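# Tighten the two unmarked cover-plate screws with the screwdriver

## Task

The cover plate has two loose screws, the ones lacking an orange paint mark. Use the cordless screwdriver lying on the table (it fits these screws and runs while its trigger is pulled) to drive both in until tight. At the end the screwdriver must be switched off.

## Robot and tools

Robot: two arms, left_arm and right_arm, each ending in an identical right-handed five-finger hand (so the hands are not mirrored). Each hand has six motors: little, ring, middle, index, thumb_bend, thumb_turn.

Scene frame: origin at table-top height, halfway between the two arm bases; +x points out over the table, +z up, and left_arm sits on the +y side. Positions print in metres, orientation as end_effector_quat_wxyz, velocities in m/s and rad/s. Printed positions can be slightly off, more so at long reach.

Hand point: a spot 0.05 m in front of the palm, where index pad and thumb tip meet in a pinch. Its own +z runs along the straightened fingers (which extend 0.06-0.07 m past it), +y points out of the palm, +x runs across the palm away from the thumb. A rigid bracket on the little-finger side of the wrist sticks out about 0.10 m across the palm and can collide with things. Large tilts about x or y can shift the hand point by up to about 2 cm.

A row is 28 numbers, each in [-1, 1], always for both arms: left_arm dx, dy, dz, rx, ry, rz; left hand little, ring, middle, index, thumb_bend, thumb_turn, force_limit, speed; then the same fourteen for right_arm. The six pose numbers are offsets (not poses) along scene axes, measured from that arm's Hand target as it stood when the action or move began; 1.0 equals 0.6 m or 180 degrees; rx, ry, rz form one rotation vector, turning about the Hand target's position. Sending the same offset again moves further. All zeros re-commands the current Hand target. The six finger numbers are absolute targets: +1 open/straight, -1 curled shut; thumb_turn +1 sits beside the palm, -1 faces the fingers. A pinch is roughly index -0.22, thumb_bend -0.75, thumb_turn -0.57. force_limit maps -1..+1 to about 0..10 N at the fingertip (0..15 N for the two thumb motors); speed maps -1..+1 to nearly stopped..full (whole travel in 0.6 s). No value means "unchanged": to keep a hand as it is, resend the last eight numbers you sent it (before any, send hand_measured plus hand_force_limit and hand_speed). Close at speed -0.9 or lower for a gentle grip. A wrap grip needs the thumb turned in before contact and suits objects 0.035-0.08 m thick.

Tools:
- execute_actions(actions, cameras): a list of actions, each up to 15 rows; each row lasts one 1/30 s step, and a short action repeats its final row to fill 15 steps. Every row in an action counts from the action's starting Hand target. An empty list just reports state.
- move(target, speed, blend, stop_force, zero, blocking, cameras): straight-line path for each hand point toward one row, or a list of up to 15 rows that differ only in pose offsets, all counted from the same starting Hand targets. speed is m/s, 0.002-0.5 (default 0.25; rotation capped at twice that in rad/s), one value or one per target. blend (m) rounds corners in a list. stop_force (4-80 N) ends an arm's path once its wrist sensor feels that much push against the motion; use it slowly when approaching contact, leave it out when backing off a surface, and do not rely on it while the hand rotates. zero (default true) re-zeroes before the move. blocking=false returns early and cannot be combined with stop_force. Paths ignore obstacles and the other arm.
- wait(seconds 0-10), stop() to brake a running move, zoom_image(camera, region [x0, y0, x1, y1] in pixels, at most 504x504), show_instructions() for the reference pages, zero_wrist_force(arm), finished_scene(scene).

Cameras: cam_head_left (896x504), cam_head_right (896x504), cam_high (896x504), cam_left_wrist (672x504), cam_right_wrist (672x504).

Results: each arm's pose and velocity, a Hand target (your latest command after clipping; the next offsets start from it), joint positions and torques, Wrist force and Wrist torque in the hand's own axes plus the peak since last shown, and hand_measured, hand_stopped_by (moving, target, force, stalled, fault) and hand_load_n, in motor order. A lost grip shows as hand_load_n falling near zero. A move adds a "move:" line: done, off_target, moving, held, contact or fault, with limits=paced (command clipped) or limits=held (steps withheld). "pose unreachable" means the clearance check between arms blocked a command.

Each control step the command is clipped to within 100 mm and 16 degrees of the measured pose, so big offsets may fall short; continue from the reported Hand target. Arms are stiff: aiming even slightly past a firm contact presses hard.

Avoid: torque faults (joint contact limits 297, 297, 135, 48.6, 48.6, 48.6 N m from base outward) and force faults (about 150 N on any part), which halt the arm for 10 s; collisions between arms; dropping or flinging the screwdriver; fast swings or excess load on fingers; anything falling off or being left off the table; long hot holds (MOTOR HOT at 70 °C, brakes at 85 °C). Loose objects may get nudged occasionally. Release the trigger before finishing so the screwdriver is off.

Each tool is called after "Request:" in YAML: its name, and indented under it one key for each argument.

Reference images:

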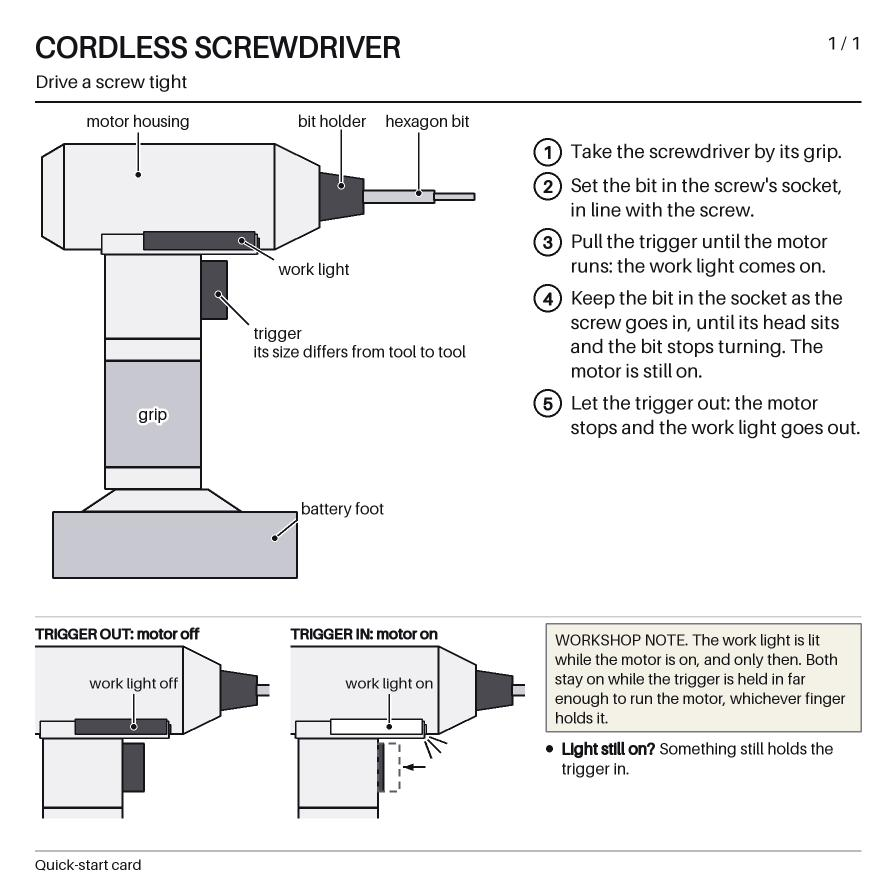

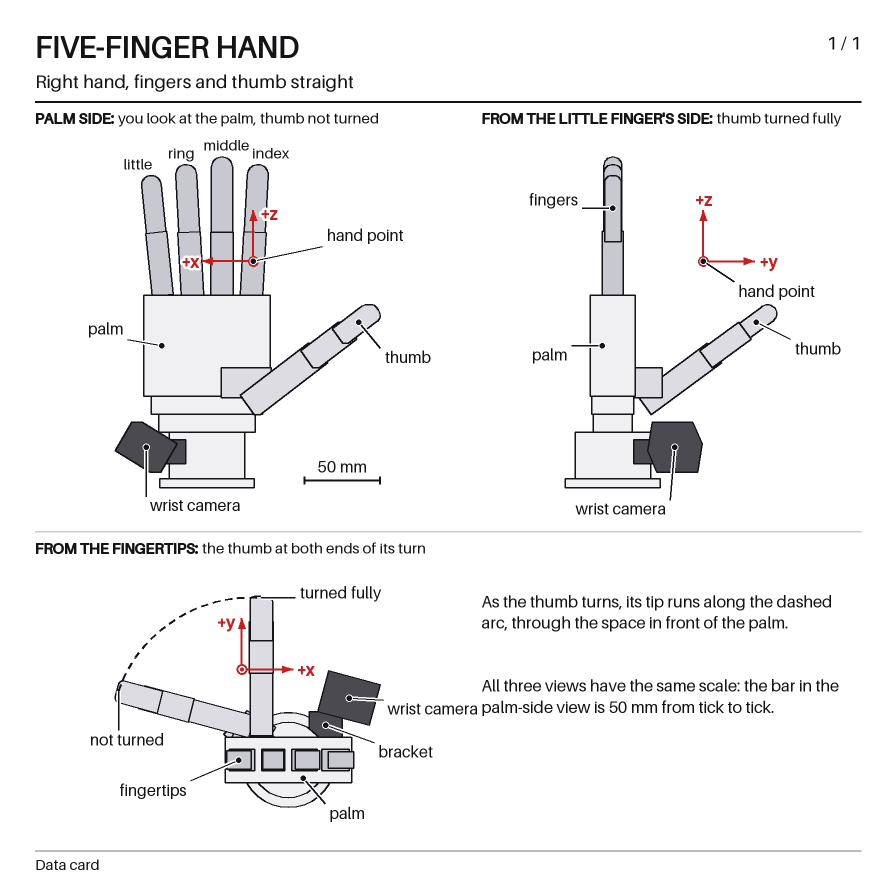

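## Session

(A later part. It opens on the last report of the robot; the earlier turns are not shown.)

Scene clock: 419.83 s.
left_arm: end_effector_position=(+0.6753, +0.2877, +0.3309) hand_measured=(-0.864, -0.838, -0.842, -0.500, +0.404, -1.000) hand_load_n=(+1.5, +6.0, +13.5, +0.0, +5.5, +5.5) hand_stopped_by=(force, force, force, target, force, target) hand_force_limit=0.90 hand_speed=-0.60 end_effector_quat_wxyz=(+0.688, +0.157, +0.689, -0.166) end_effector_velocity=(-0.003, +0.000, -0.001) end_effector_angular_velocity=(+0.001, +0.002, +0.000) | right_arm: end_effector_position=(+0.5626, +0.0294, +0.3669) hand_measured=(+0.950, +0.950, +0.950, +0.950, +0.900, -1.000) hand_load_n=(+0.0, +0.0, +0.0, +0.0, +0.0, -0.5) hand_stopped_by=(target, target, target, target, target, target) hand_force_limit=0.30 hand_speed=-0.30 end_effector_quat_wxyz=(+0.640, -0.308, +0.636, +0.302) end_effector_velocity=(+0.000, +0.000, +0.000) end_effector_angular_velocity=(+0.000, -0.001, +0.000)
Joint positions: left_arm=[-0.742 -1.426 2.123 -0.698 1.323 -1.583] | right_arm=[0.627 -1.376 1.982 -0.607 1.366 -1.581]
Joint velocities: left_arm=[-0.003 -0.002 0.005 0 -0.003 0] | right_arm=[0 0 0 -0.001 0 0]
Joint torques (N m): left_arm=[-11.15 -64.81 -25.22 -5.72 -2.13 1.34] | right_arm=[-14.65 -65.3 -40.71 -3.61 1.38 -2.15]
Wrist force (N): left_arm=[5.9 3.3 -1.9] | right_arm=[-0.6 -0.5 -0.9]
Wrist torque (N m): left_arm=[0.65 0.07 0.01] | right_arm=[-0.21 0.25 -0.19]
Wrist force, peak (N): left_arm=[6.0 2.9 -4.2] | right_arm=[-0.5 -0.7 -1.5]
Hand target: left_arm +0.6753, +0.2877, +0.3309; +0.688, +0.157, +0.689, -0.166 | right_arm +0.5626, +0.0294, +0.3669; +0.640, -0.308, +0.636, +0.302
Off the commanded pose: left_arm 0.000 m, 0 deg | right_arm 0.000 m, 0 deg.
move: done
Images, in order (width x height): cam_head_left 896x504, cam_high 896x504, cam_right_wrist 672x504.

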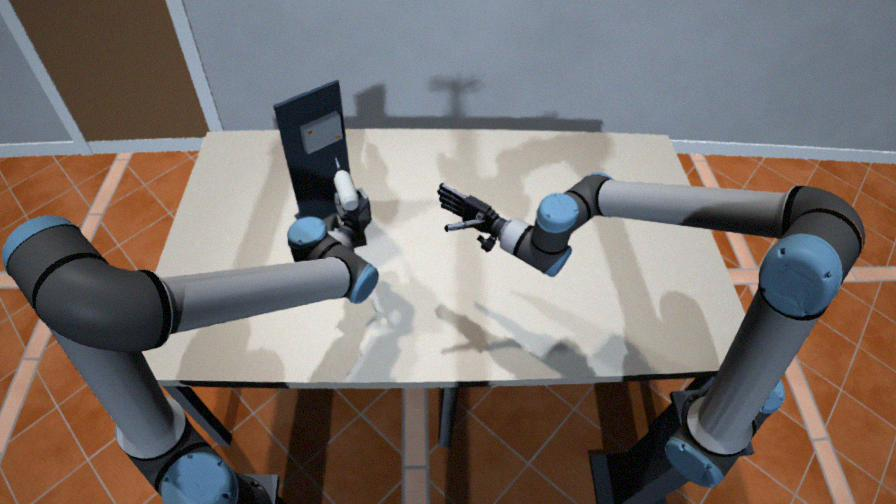

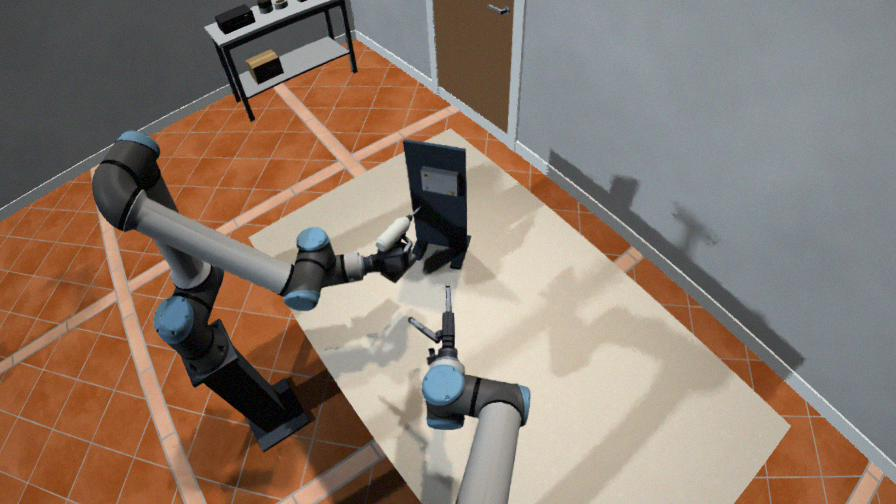

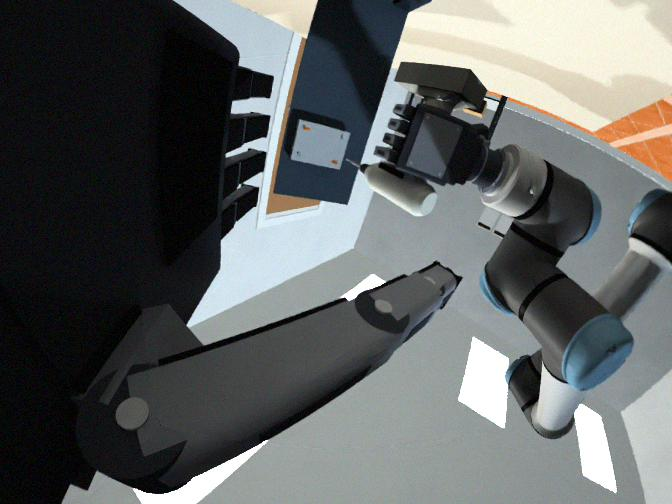

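Request:
move:
  target: [0,0.075,0,0,0,0,-0.97,-0.97,-0.97,-0.5,-0.97,-1,0.9,-0.6,0,0,0,0,0,0,0.95,0.95,0.95,0.95,0.9,-1,0.3,-0.3]
  speed: 0.1
  cameras: ["cam_right_wrist"]

Request:
zoom_image:
  camera: "cam_right_wrist"
  region: [270, 60, 470, 240]

Request:
move:
  target: [0,0,0.05,0,0,0,-0.97,-0.97,-0.97,-0.5,-0.97,-1,0.9,-0.6,0,0,0,0,0,0,0.95,0.95,0.95,0.95,0.9,-1,0.3,-0.3]
  speed: 0.1
  cameras: ["cam_right_wrist","cam_high","cam_head_left","cam_left_wrist"]

Request:
zoom_image:
  camera: "cam_right_wrist"
  region: [270, 60, 470, 240]

Request:
zoom_image:
  camera: "cam_high"
  region: [360, 150, 480, 270]

Request:
zoom_image:
  camera: "cam_head_left"
  region: [270, 80, 390, 220]

Scene clock: 420.93 s.
left_arm: end_effector_position=(+0.6752, +0.3328, +0.3309) hand_measured=(-0.864, -0.838, -0.842, -0.500, +0.404, -1.000) hand_load_n=(+1.0, +6.0, +13.5, +0.0, +6.0, +5.5) hand_stopped_by=(force, force, force, target, force, target) hand_force_limit=0.90 hand_speed=-0.60 end_effector_quat_wxyz=(+0.688, +0.157, +0.689, -0.166) end_effector_velocity=(+0.000, -0.003, +0.001) end_effector_angular_velocity=(-0.001, -0.001, +0.001) | right_arm: end_effector_position=(+0.5626, +0.0294, +0.3669) hand_measured=(+0.950, +0.950, +0.950, +0.950, +0.900, -1.000) hand_load_n=(+0.0, +0.0, +0.0, +0.0, +0.0, +0.0) hand_stopped_by=(target, target, target, target, target, target) hand_force_limit=0.30 hand_speed=-0.30 end_effector_quat_wxyz=(+0.640, -0.308, +0.636, +0.302) end_effector_velocity=(+0.000, +0.000, +0.000) end_effector_angular_velocity=(+0.000, +0.000, +0.000)
Joint positions: left_arm=[-0.674 -1.451 2.152 -0.702 1.391 -1.583] | right_arm=[0.627 -1.376 1.982 -0.607 1.366 -1.581]
Joint velocities: left_arm=[-0.004 0.001 -0.002 0 -0.005 0] | right_arm=[0 0 0 0.001 0 0]
Joint torques (N m): left_arm=[-15.83 -26.62 -49.26 -5.94 -2.92 -2.69] | right_arm=[-13.37 -64.52 -40.28 -4.5 1.25 -2.13]
Wrist force (N): left_arm=[5.8 3.2 -1.7] | right_arm=[-0.7 -0.4 -1.2]
Wrist torque (N m): left_arm=[0.63 0.08 0.00] | right_arm=[-0.17 0.27 -0.19]
Wrist force, peak (N): left_arm=[6.0 4.9 -2.6] | right_arm=[-0.8 -0.5 -1.3]
Hand target: left_arm +0.6754, +0.3327, +0.3310; +0.688, +0.157, +0.689, -0.166 | right_arm +0.5626, +0.0294, +0.3669; +0.640, -0.308, +0.636, +0.302
Off the commanded pose: left_arm 0.000 m, 0 deg | right_arm 0.000 m, 0 deg.
move: done
Images, in order (width x height): cam_right_wrist 672x504.

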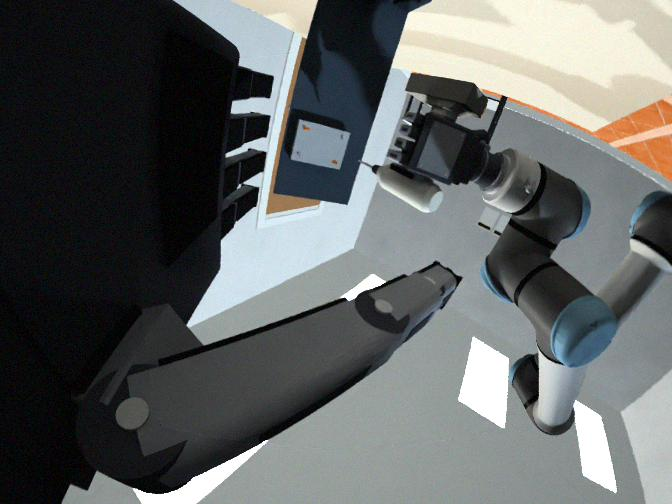

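Scaled by 2.520 from the camera's 672x504 image, which has a finer 960x720 frame.

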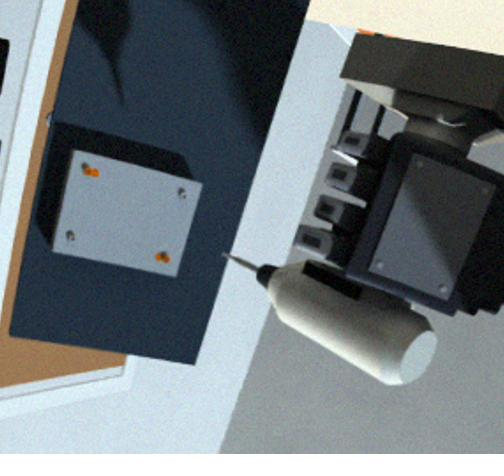

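Scene clock: 421.70 s.
left_arm: end_effector_position=(+0.6755, +0.3326, +0.3613) hand_measured=(-0.864, -0.838, -0.842, -0.500, +0.404, -1.000) hand_load_n=(+1.5, +6.0, +13.5, +0.0, +5.5, +5.5) hand_stopped_by=(force, force, force, target, force, target) hand_force_limit=0.90 hand_speed=-0.60 end_effector_quat_wxyz=(+0.688, +0.157, +0.689, -0.166) end_effector_velocity=(+0.000, +0.000, -0.002) end_effector_angular_velocity=(+0.001, -0.001, +0.000) | right_arm: end_effector_position=(+0.5626, +0.0294, +0.3669) hand_measured=(+0.950, +0.950, +0.950, +0.950, +0.900, -1.000) hand_load_n=(+0.0, +0.0, +0.0, +0.0, +0.0, -0.5) hand_stopped_by=(target, target, target, target, target, target) hand_force_limit=0.30 hand_speed=-0.30 end_effector_quat_wxyz=(+0.640, -0.308, +0.636, +0.302) end_effector_velocity=(+0.000, +0.000, +0.000) end_effector_angular_velocity=(+0.001, +0.000, +0.000)
Joint positions: left_arm=[-0.674 -1.487 2.125 -0.64 1.391 -1.583] | right_arm=[0.627 -1.376 1.982 -0.607 1.366 -1.581]
Joint velocities: left_arm=[0 0.002 0.002 -0.004 0 0.002] | right_arm=[0 0 0 -0.001 0 0]
Joint torques (N m): left_arm=[6.38 -22.81 -28.32 -7.06 0.85 -3.65] | right_arm=[-14.63 -64.07 -40.74 -4.29 1.31 -2.1]
Wrist force (N): left_arm=[5.4 3.3 -2.0] | right_arm=[-0.9 -0.1 -1.1]
Wrist torque (N m): left_arm=[0.64 0.15 -0.01] | right_arm=[-0.14 0.30 -0.19]
Wrist force, peak (N): left_arm=[7.3 3.5 -2.0] | right_arm=[-0.9 -0.6 -1.1]
Hand target: left_arm +0.6754, +0.3327, +0.3610; +0.688, +0.157, +0.689, -0.166 | right_arm +0.5626, +0.0294, +0.3669; +0.640, -0.308, +0.636, +0.302
Off the commanded pose: left_arm 0.000 m, 0 deg | right_arm 0.000 m, 0 deg.
move: done
Images, in order (width x height): cam_head_left 896x504, cam_high 896x504, cam_left_wrist 672x504, cam_right_wrist 672x504.

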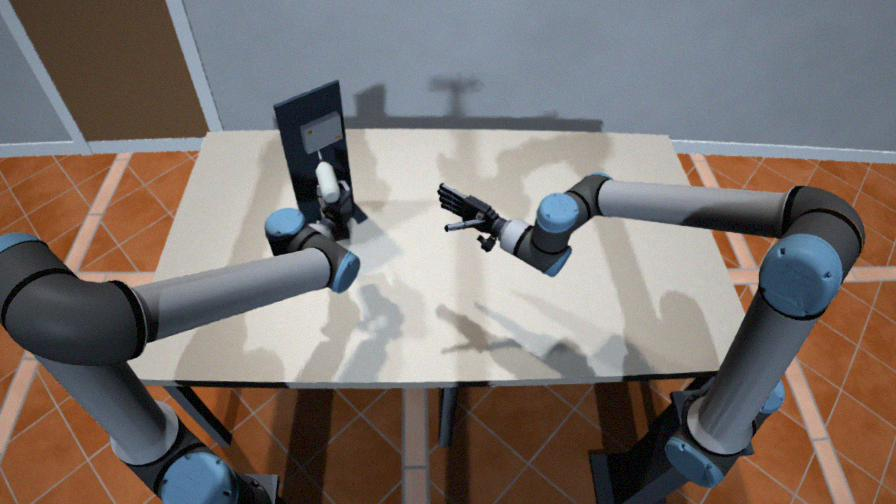

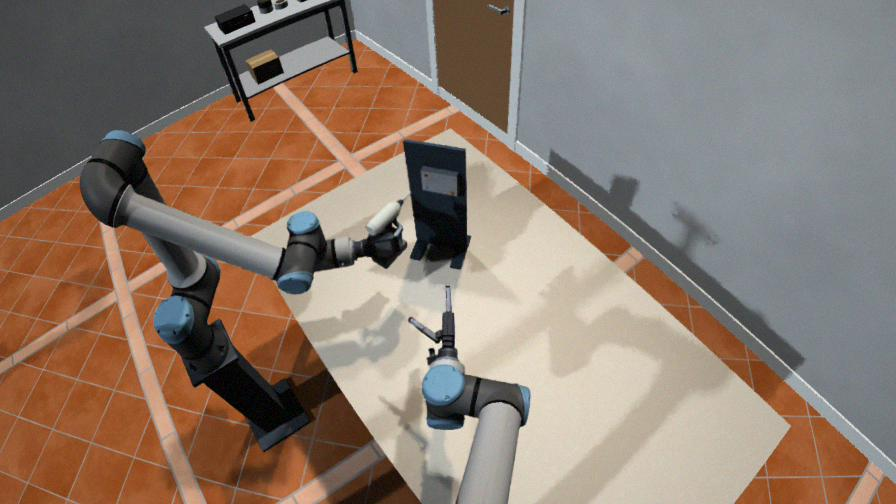

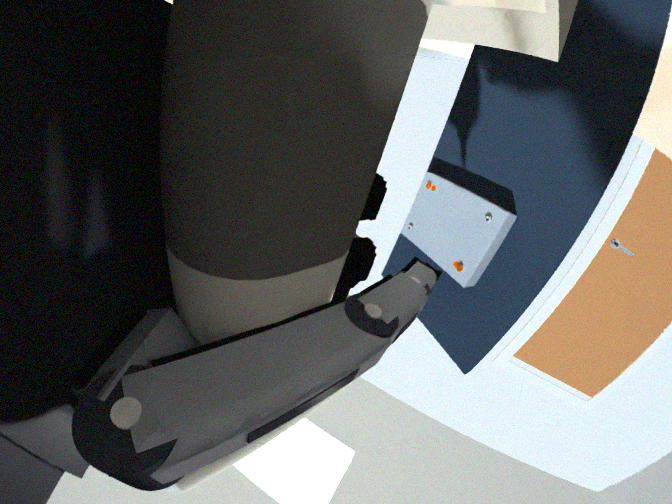

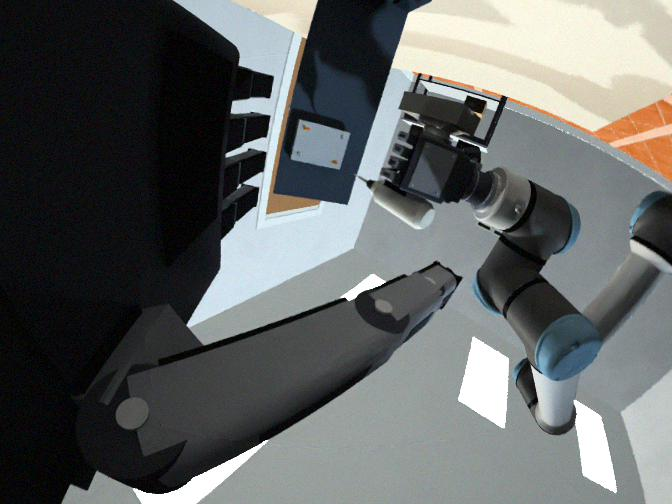

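Scaled by 2.520 from the camera's 672x504 image, which has a finer 960x720 frame.

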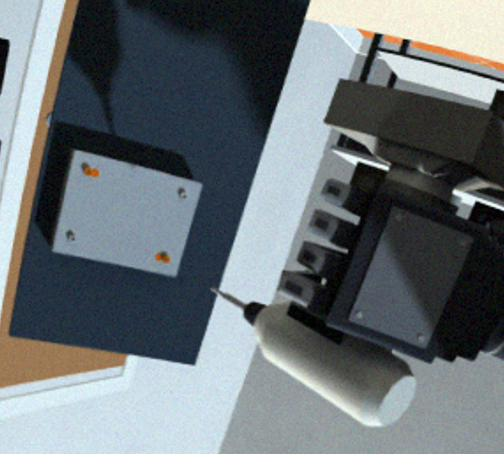

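Scaled by 4.200.

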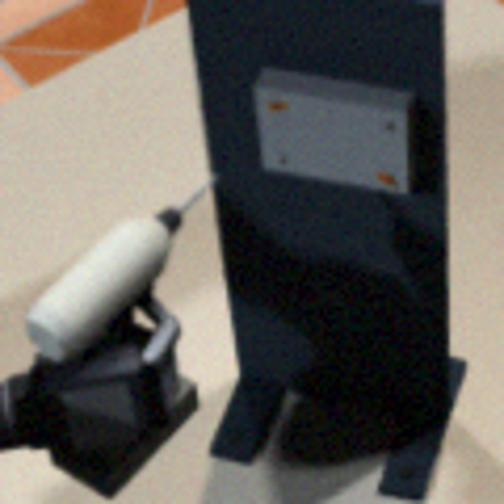

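Scaled by 3.600.

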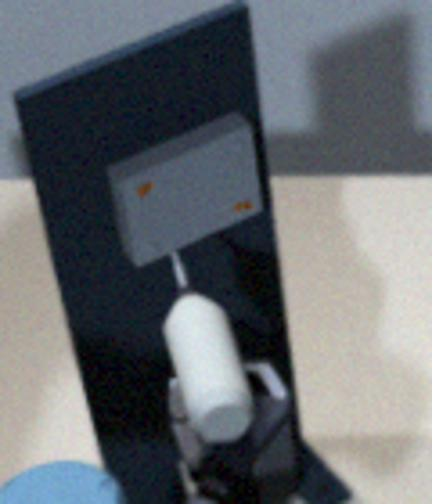

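Request:
move:
  target: [0.047,-0.042,-0.0917,0,0,0.0889,-0.97,-0.97,-0.97,-0.5,-0.97,-1,0.9,-0.6,0,0,0,0,0,0,0.95,0.95,0.95,0.95,0.9,-1,0.3,-0.3]
  speed: 0.08
  cameras: ["cam_right_wrist","cam_high","cam_head_left","cam_left_wrist"]

Request:
zoom_image:
  camera: "cam_right_wrist"
  region: [270, 60, 470, 240]

Request:
zoom_image:
  camera: "cam_high"
  region: [360, 150, 480, 270]

Request:
zoom_image:
  camera: "cam_head_left"
  region: [270, 80, 390, 220]

Scene clock: 424.80 s.
left_arm: end_effector_position=(+0.7034, +0.3073, +0.3058) hand_measured=(-0.864, -0.838, -0.842, -0.500, +0.404, -1.000) hand_load_n=(+1.5, +6.5, +13.5, +0.0, +6.0, +5.5) hand_stopped_by=(force, force, force, target, force, target) hand_force_limit=0.90 hand_speed=-0.60 end_effector_quat_wxyz=(+0.704, +0.060, +0.704, -0.068) end_effector_velocity=(+0.000, +0.000, +0.000) end_effector_angular_velocity=(+0.001, +0.001, -0.001) | right_arm: end_effector_position=(+0.5626, +0.0294, +0.3669) hand_measured=(+0.950, +0.950, +0.950, +0.950, +0.900, -1.000) hand_load_n=(+0.0, +0.0, +0.0, +0.0, +0.0, +0.0) hand_stopped_by=(target, target, target, target, target, target) hand_force_limit=0.30 hand_speed=-0.30 end_effector_quat_wxyz=(+0.640, -0.308, +0.636, +0.302) end_effector_velocity=(+0.000, +0.000, +0.000) end_effector_angular_velocity=(-0.001, +0.000, +0.000)
Joint positions: left_arm=[-0.793 -1.332 2.062 -0.731 0.993 -1.582] | right_arm=[0.627 -1.376 1.982 -0.607 1.366 -1.581]
Joint velocities: left_arm=[0 -0.001 0.001 0.001 0 0] | right_arm=[0 0 0 0.001 0 0]
Joint torques (N m): left_arm=[8.22 -67.48 -23.98 1.06 -0.05 4.22] | right_arm=[-13.48 -64.11 -38.87 -4.52 1.39 -2.03]
Wrist force (N): left_arm=[5.6 3.2 -1.8] | right_arm=[-0.6 -0.1 -0.8]
Wrist torque (N m): left_arm=[0.61 0.11 -0.02] | right_arm=[-0.16 0.26 -0.17]
Wrist force, peak (N): left_arm=[6.8 3.5 -1.7] | right_arm=[-1.1 -0.2 -1.4]
Hand target: left_arm +0.7033, +0.3075, +0.3057; +0.704, +0.060, +0.704, -0.068 | right_arm +0.5626, +0.0294, +0.3669; +0.640, -0.308, +0.636, +0.302
Off the commanded pose: left_arm 0.000 m, 0 deg | right_arm 0.000 m, 0 deg.
move: done
Images, in order (width x height): cam_head_left 896x504, cam_high 896x504, cam_left_wrist 672x504, cam_right_wrist 672x504.

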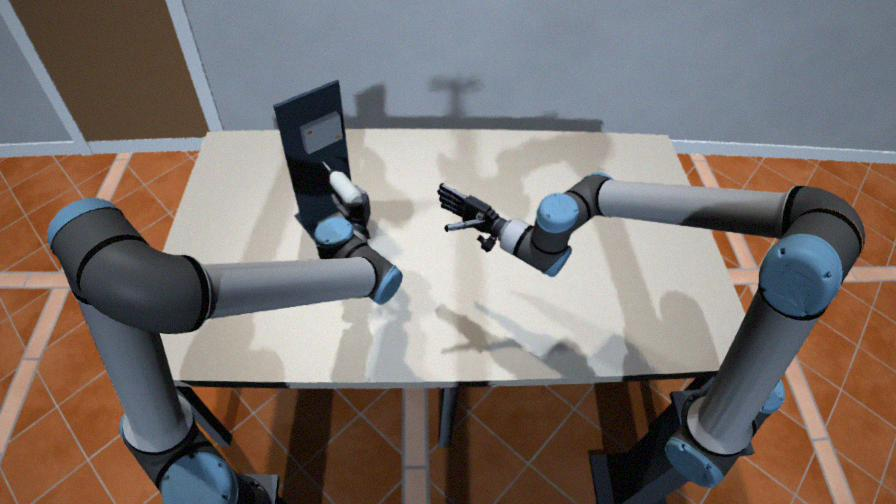

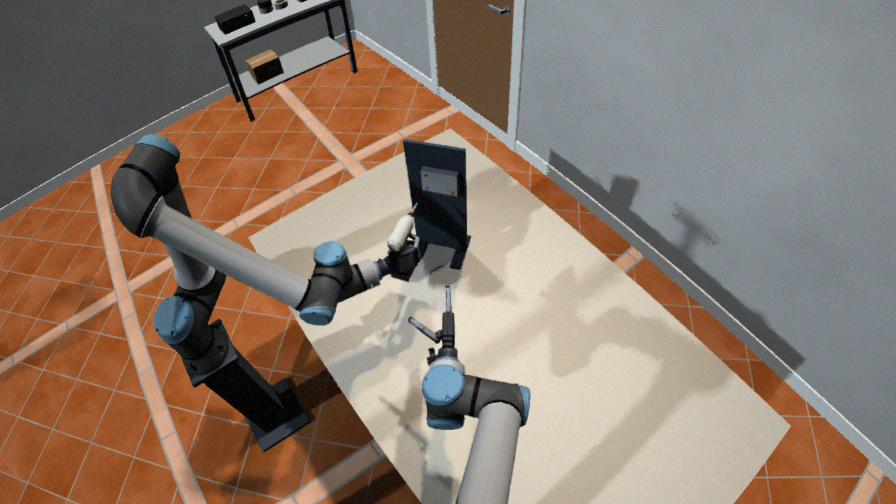

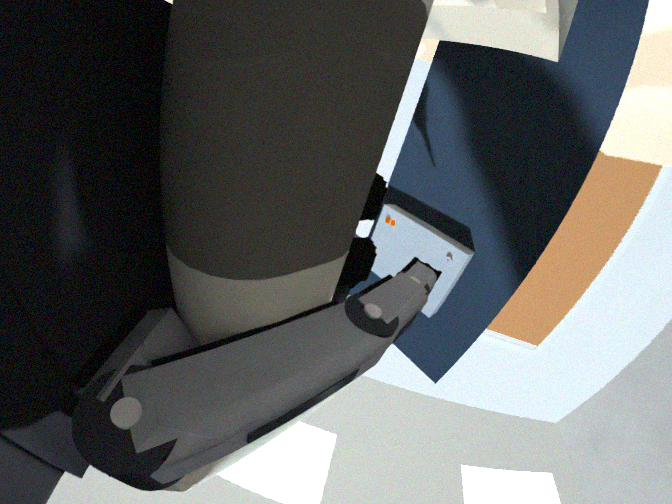

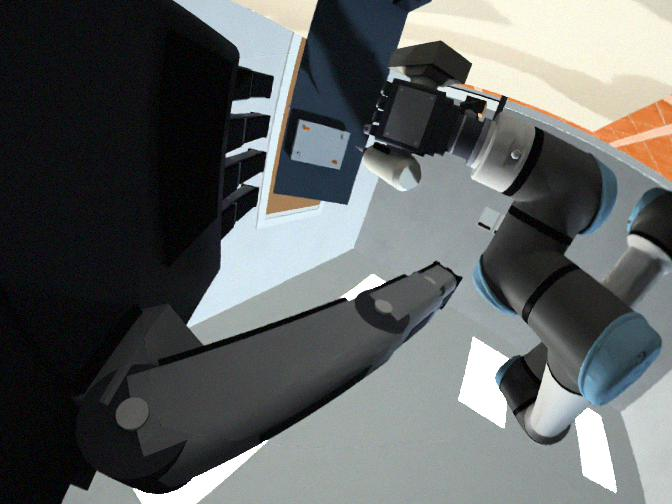

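Scaled by 2.520 from the camera's 672x504 image, which has a finer 960x720 frame.

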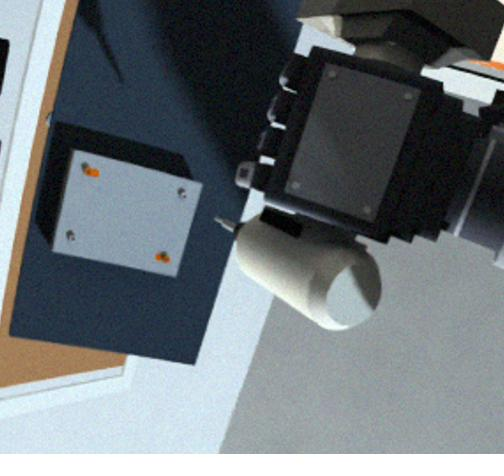

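Scaled by 4.200.

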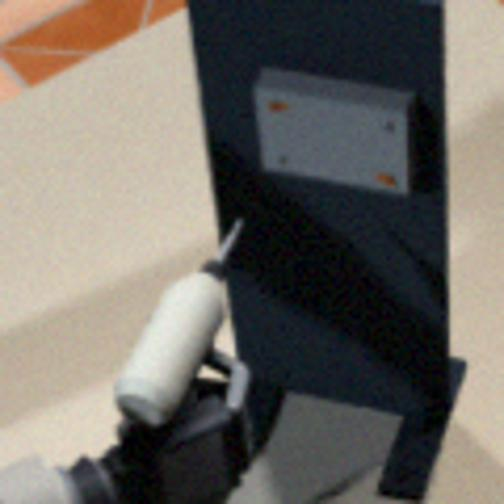

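Scaled by 3.600.

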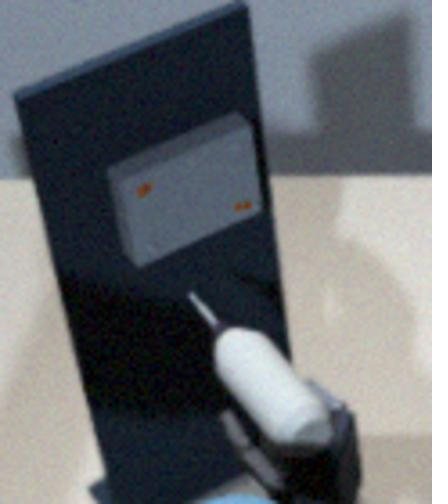

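Request:
execute_actions:
  actions: []

Request:
zoom_image:
  camera: "cam_right_wrist"
  region: [270, 60, 470, 240]

Request:
zoom_image:
  camera: "cam_high"
  region: [360, 150, 480, 270]

Request:
zoom_image:
  camera: "cam_head_left"
  region: [270, 80, 390, 220]

Scene clock: 425.50 s.
left_arm: end_effector_position=(+0.7033, +0.3075, +0.3057) hand_measured=(-0.864, -0.838, -0.842, -0.500, +0.404, -1.000) hand_load_n=(+1.5, +6.0, +13.0, +0.0, +6.0, +5.5) hand_stopped_by=(force, force, force, target, force, target) hand_force_limit=0.90 hand_speed=-0.60 end_effector_quat_wxyz=(+0.704, +0.060, +0.704, -0.068) end_effector_velocity=(+0.000, +0.000, +0.000) end_effector_angular_velocity=(+0.000, +0.000, -0.001) | right_arm: end_effector_position=(+0.5626, +0.0294, +0.3669) hand_measured=(+0.950, +0.950, +0.950, +0.950, +0.900, -1.000) hand_load_n=(+0.0, +0.0, +0.0, +0.0, +0.0, -0.5) hand_stopped_by=(target, target, target, target, target, target) hand_force_limit=0.30 hand_speed=-0.30 end_effector_quat_wxyz=(+0.640, -0.308, +0.636, +0.302) end_effector_velocity=(+0.000, +0.000, +0.000) end_effector_angular_velocity=(-0.001, +0.000, +0.000)
Joint positions: left_arm=[-0.793 -1.333 2.062 -0.731 0.993 -1.582] | right_arm=[0.627 -1.376 1.982 -0.607 1.366 -1.581]
Joint velocities: left_arm=[0 0 0 -0.001 0.001 0] | right_arm=[0 0 0 0.001 0 0]
Joint torques (N m): left_arm=[9.23 -71.76 -25.98 -0.54 -1.62 3.79] | right_arm=[-13.08 -64.22 -39.21 -4.28 1.29 -2.01]
Wrist force (N): left_arm=[5.8 3.5 -2.0] | right_arm=[-0.7 -0.2 -1.2]
Wrist torque (N m): left_arm=[0.67 0.08 0.00] | right_arm=[-0.14 0.28 -0.19]
Wrist force, peak (N): left_arm=[6.1 3.7 -1.9] | right_arm=[-0.5 -0.6 -1.3]
Hand target: left_arm +0.7033, +0.3075, +0.3057; +0.704, +0.060, +0.704, -0.068 | right_arm +0.5626, +0.0294, +0.3669; +0.640, -0.308, +0.636, +0.302
Off the commanded pose: left_arm 0.000 m, 0 deg | right_arm 0.000 m, 0 deg.

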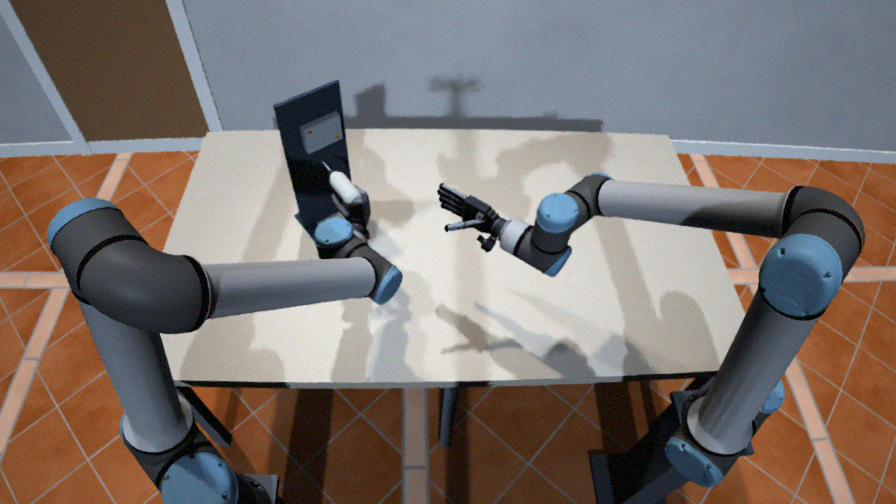

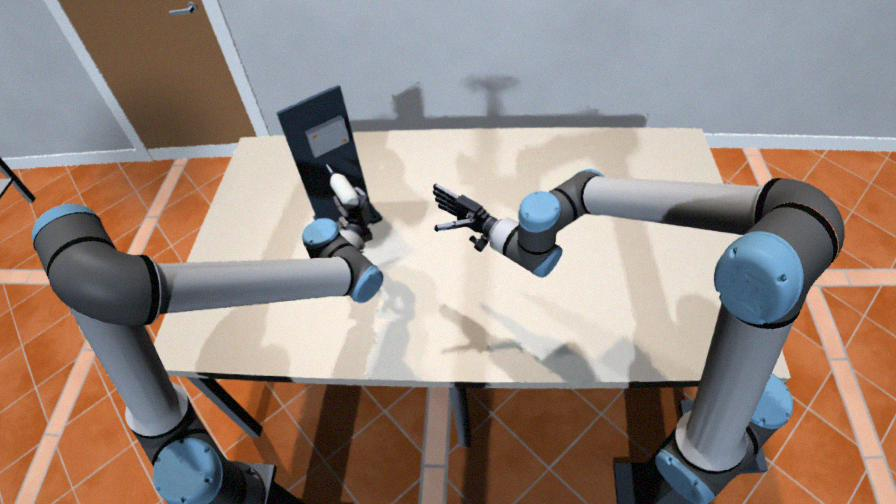

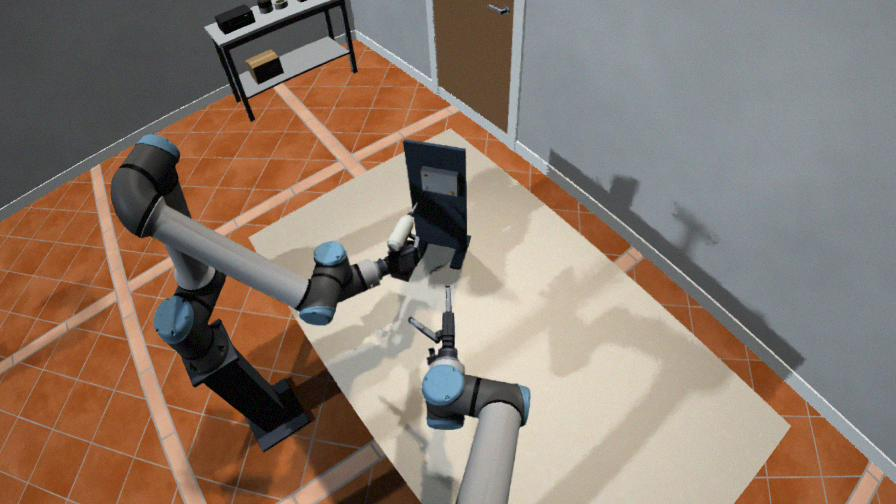

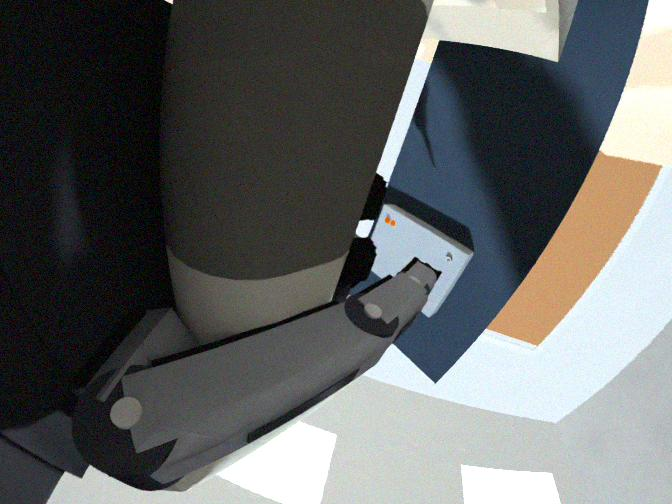

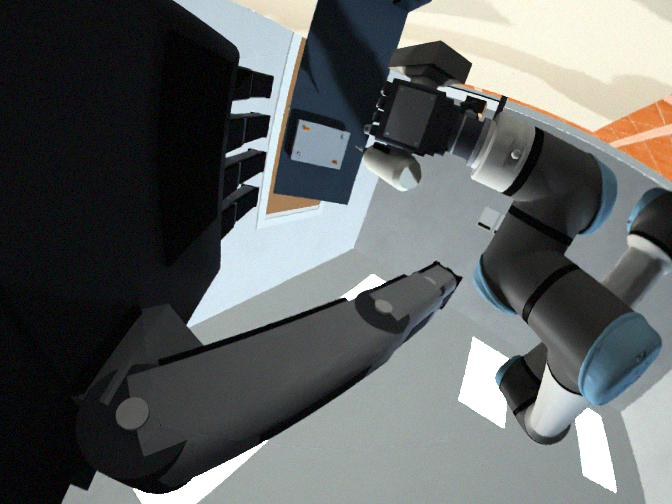

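Scaled by 2.520 from the camera's 672x504 image, which has a finer 960x720 frame.

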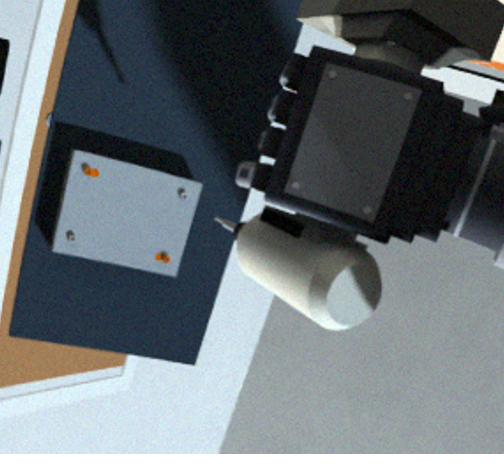

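Scaled by 4.200.

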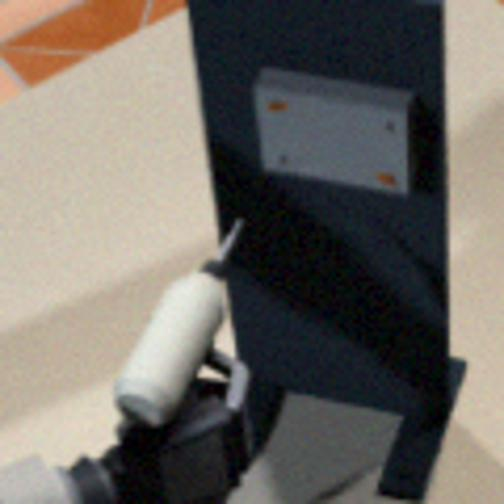

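Scaled by 3.600.

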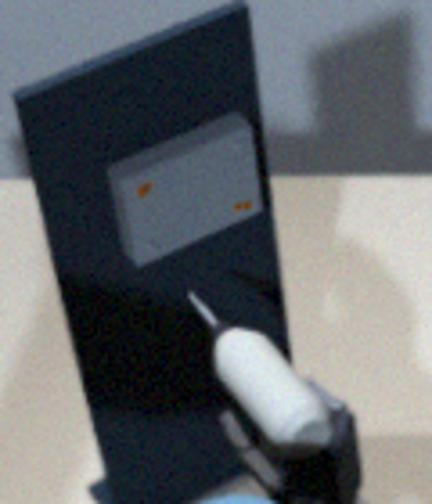

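Request:
move:
  target: [0.04255,0.0263,-0.0083,0,0,0,-0.97,-0.97,-0.97,-0.5,-0.97,-1,0.9,-0.6,0,0,0,0,0,0,0.95,0.95,0.95,0.95,0.9,-1,0.3,-0.3]
  speed: 0.06

Request:
zoom_image:
  camera: "cam_right_wrist"
  region: [270, 80, 400, 200]

Request:
zoom_image:
  camera: "cam_high"
  region: [380, 150, 480, 250]

Request:
zoom_image:
  camera: "cam_head_left"
  region: [270, 80, 390, 220]

Request:
zoom_image:
  camera: "cam_head_right"
  region: [270, 80, 390, 220]

Scene clock: 426.77 s.
left_arm: end_effector_position=(+0.7290, +0.3232, +0.3008) hand_measured=(-0.864, -0.838, -0.842, -0.500, +0.404, -1.000) hand_load_n=(+1.5, +6.0, +13.0, +0.0, +6.0, +5.5) hand_stopped_by=(force, force, force, target, force, target) hand_force_limit=0.90 hand_speed=-0.60 end_effector_quat_wxyz=(+0.704, +0.060, +0.704, -0.068) end_effector_velocity=(-0.001, +0.000, +0.000) end_effector_angular_velocity=(+0.001, +0.001, +0.002) | right_arm: end_effector_position=(+0.5626, +0.0294, +0.3669) hand_measured=(+0.950, +0.950, +0.950, +0.950, +0.900, -1.000) hand_load_n=(+0.0, +0.0, +0.0, +0.0, +0.0, +0.0) hand_stopped_by=(target, target, target, target, target, target) hand_force_limit=0.30 hand_speed=-0.30 end_effector_quat_wxyz=(+0.640, -0.308, +0.636, +0.302) end_effector_velocity=(+0.000, +0.000, +0.001) end_effector_angular_velocity=(+0.001, -0.001, +0.000)
Joint positions: left_arm=[-0.743 -1.303 2.033 -0.732 1.043 -1.582] | right_arm=[0.627 -1.376 1.982 -0.607 1.366 -1.581]
Joint velocities: left_arm=[-0.002 -0.001 0.002 0 -0.003 0] | right_arm=[0 -0.001 0 0 0 0]
Joint torques (N m): left_arm=[-12.14 -75.53 -21.16 -5.39 -3.01 1.04] | right_arm=[-13.98 -63.13 -38.65 -4.36 1.3 -2.06]
Wrist force (N): left_arm=[5.9 3.3 -1.7] | right_arm=[-0.8 -0.4 -1.1]
Wrist torque (N m): left_arm=[0.61 0.06 0.01] | right_arm=[-0.18 0.29 -0.20]
Wrist force, peak (N): left_arm=[6.0 4.6 -1.0] | right_arm=[-0.7 -0.4 -1.3]
Hand target: left_arm +0.7289, +0.3232, +0.3007; +0.704, +0.060, +0.704, -0.068 | right_arm +0.5626, +0.0294, +0.3669; +0.640, -0.308, +0.636, +0.302
Off the commanded pose: left_arm 0.000 m, 0 deg | right_arm 0.000 m, 0 deg.
move: done

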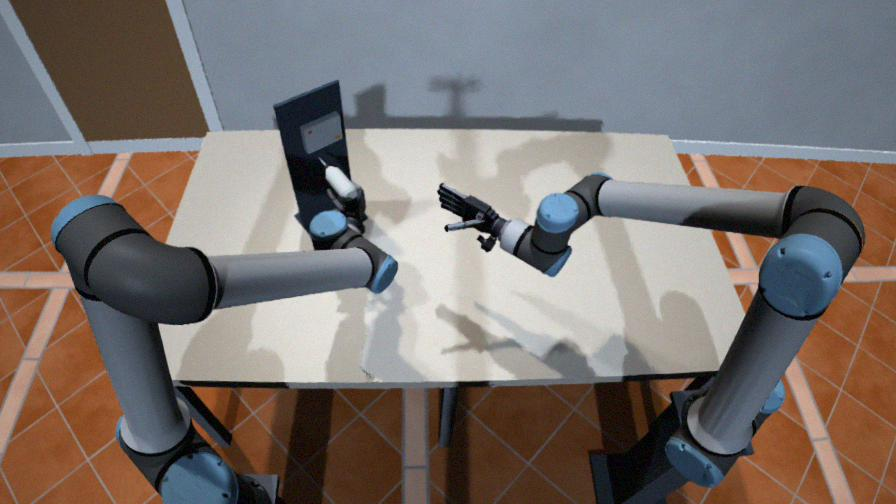

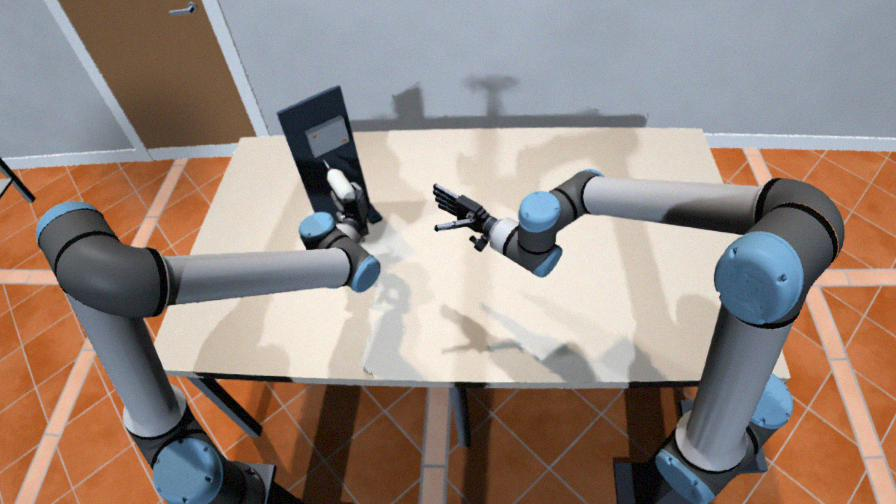

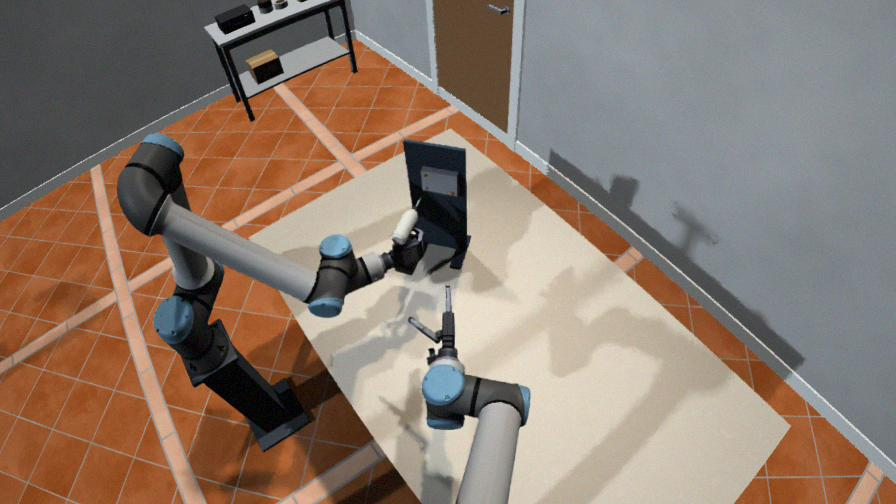

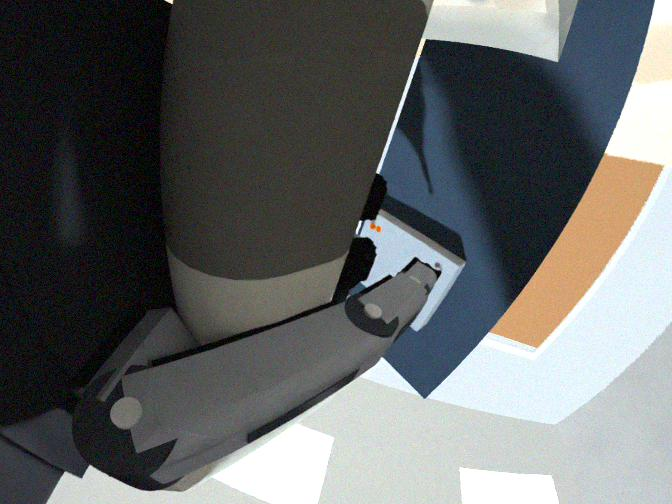

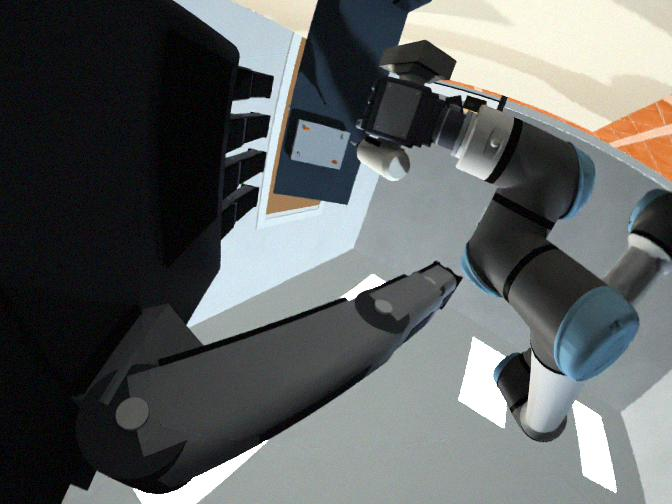

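Scaled by 3.877 from the camera's 672x504 image, which has a finer 960x720 frame.

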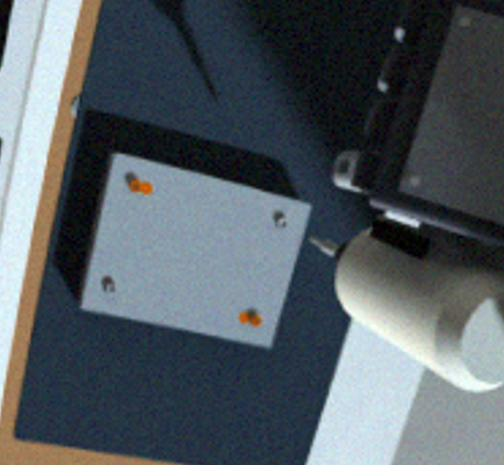

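Scaled by 5.040.

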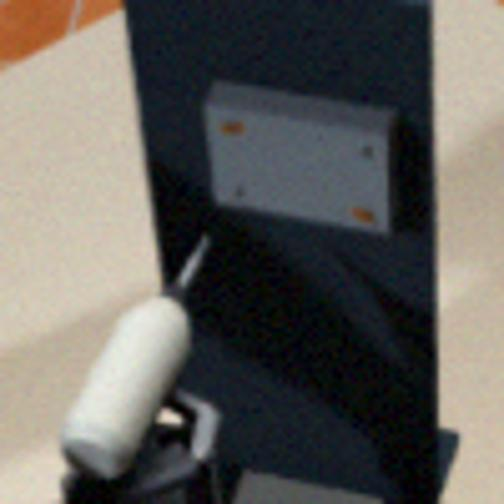

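Scaled by 3.600.

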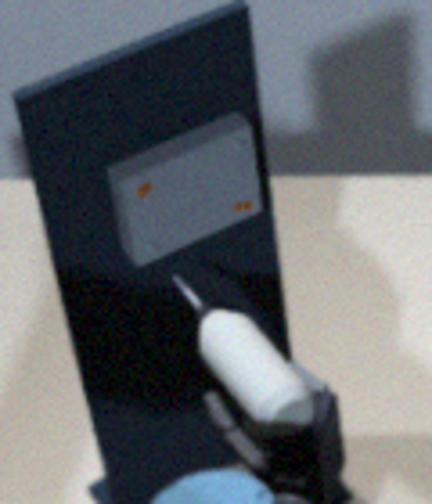

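Scaled by 3.600.

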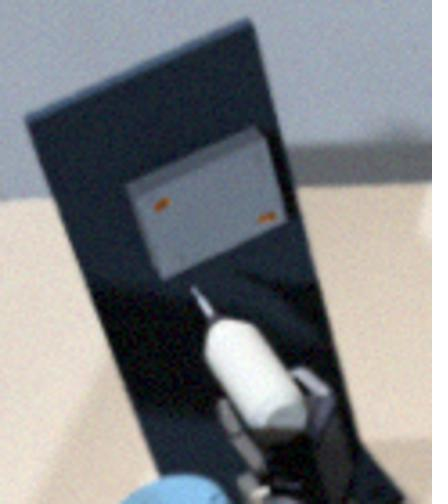

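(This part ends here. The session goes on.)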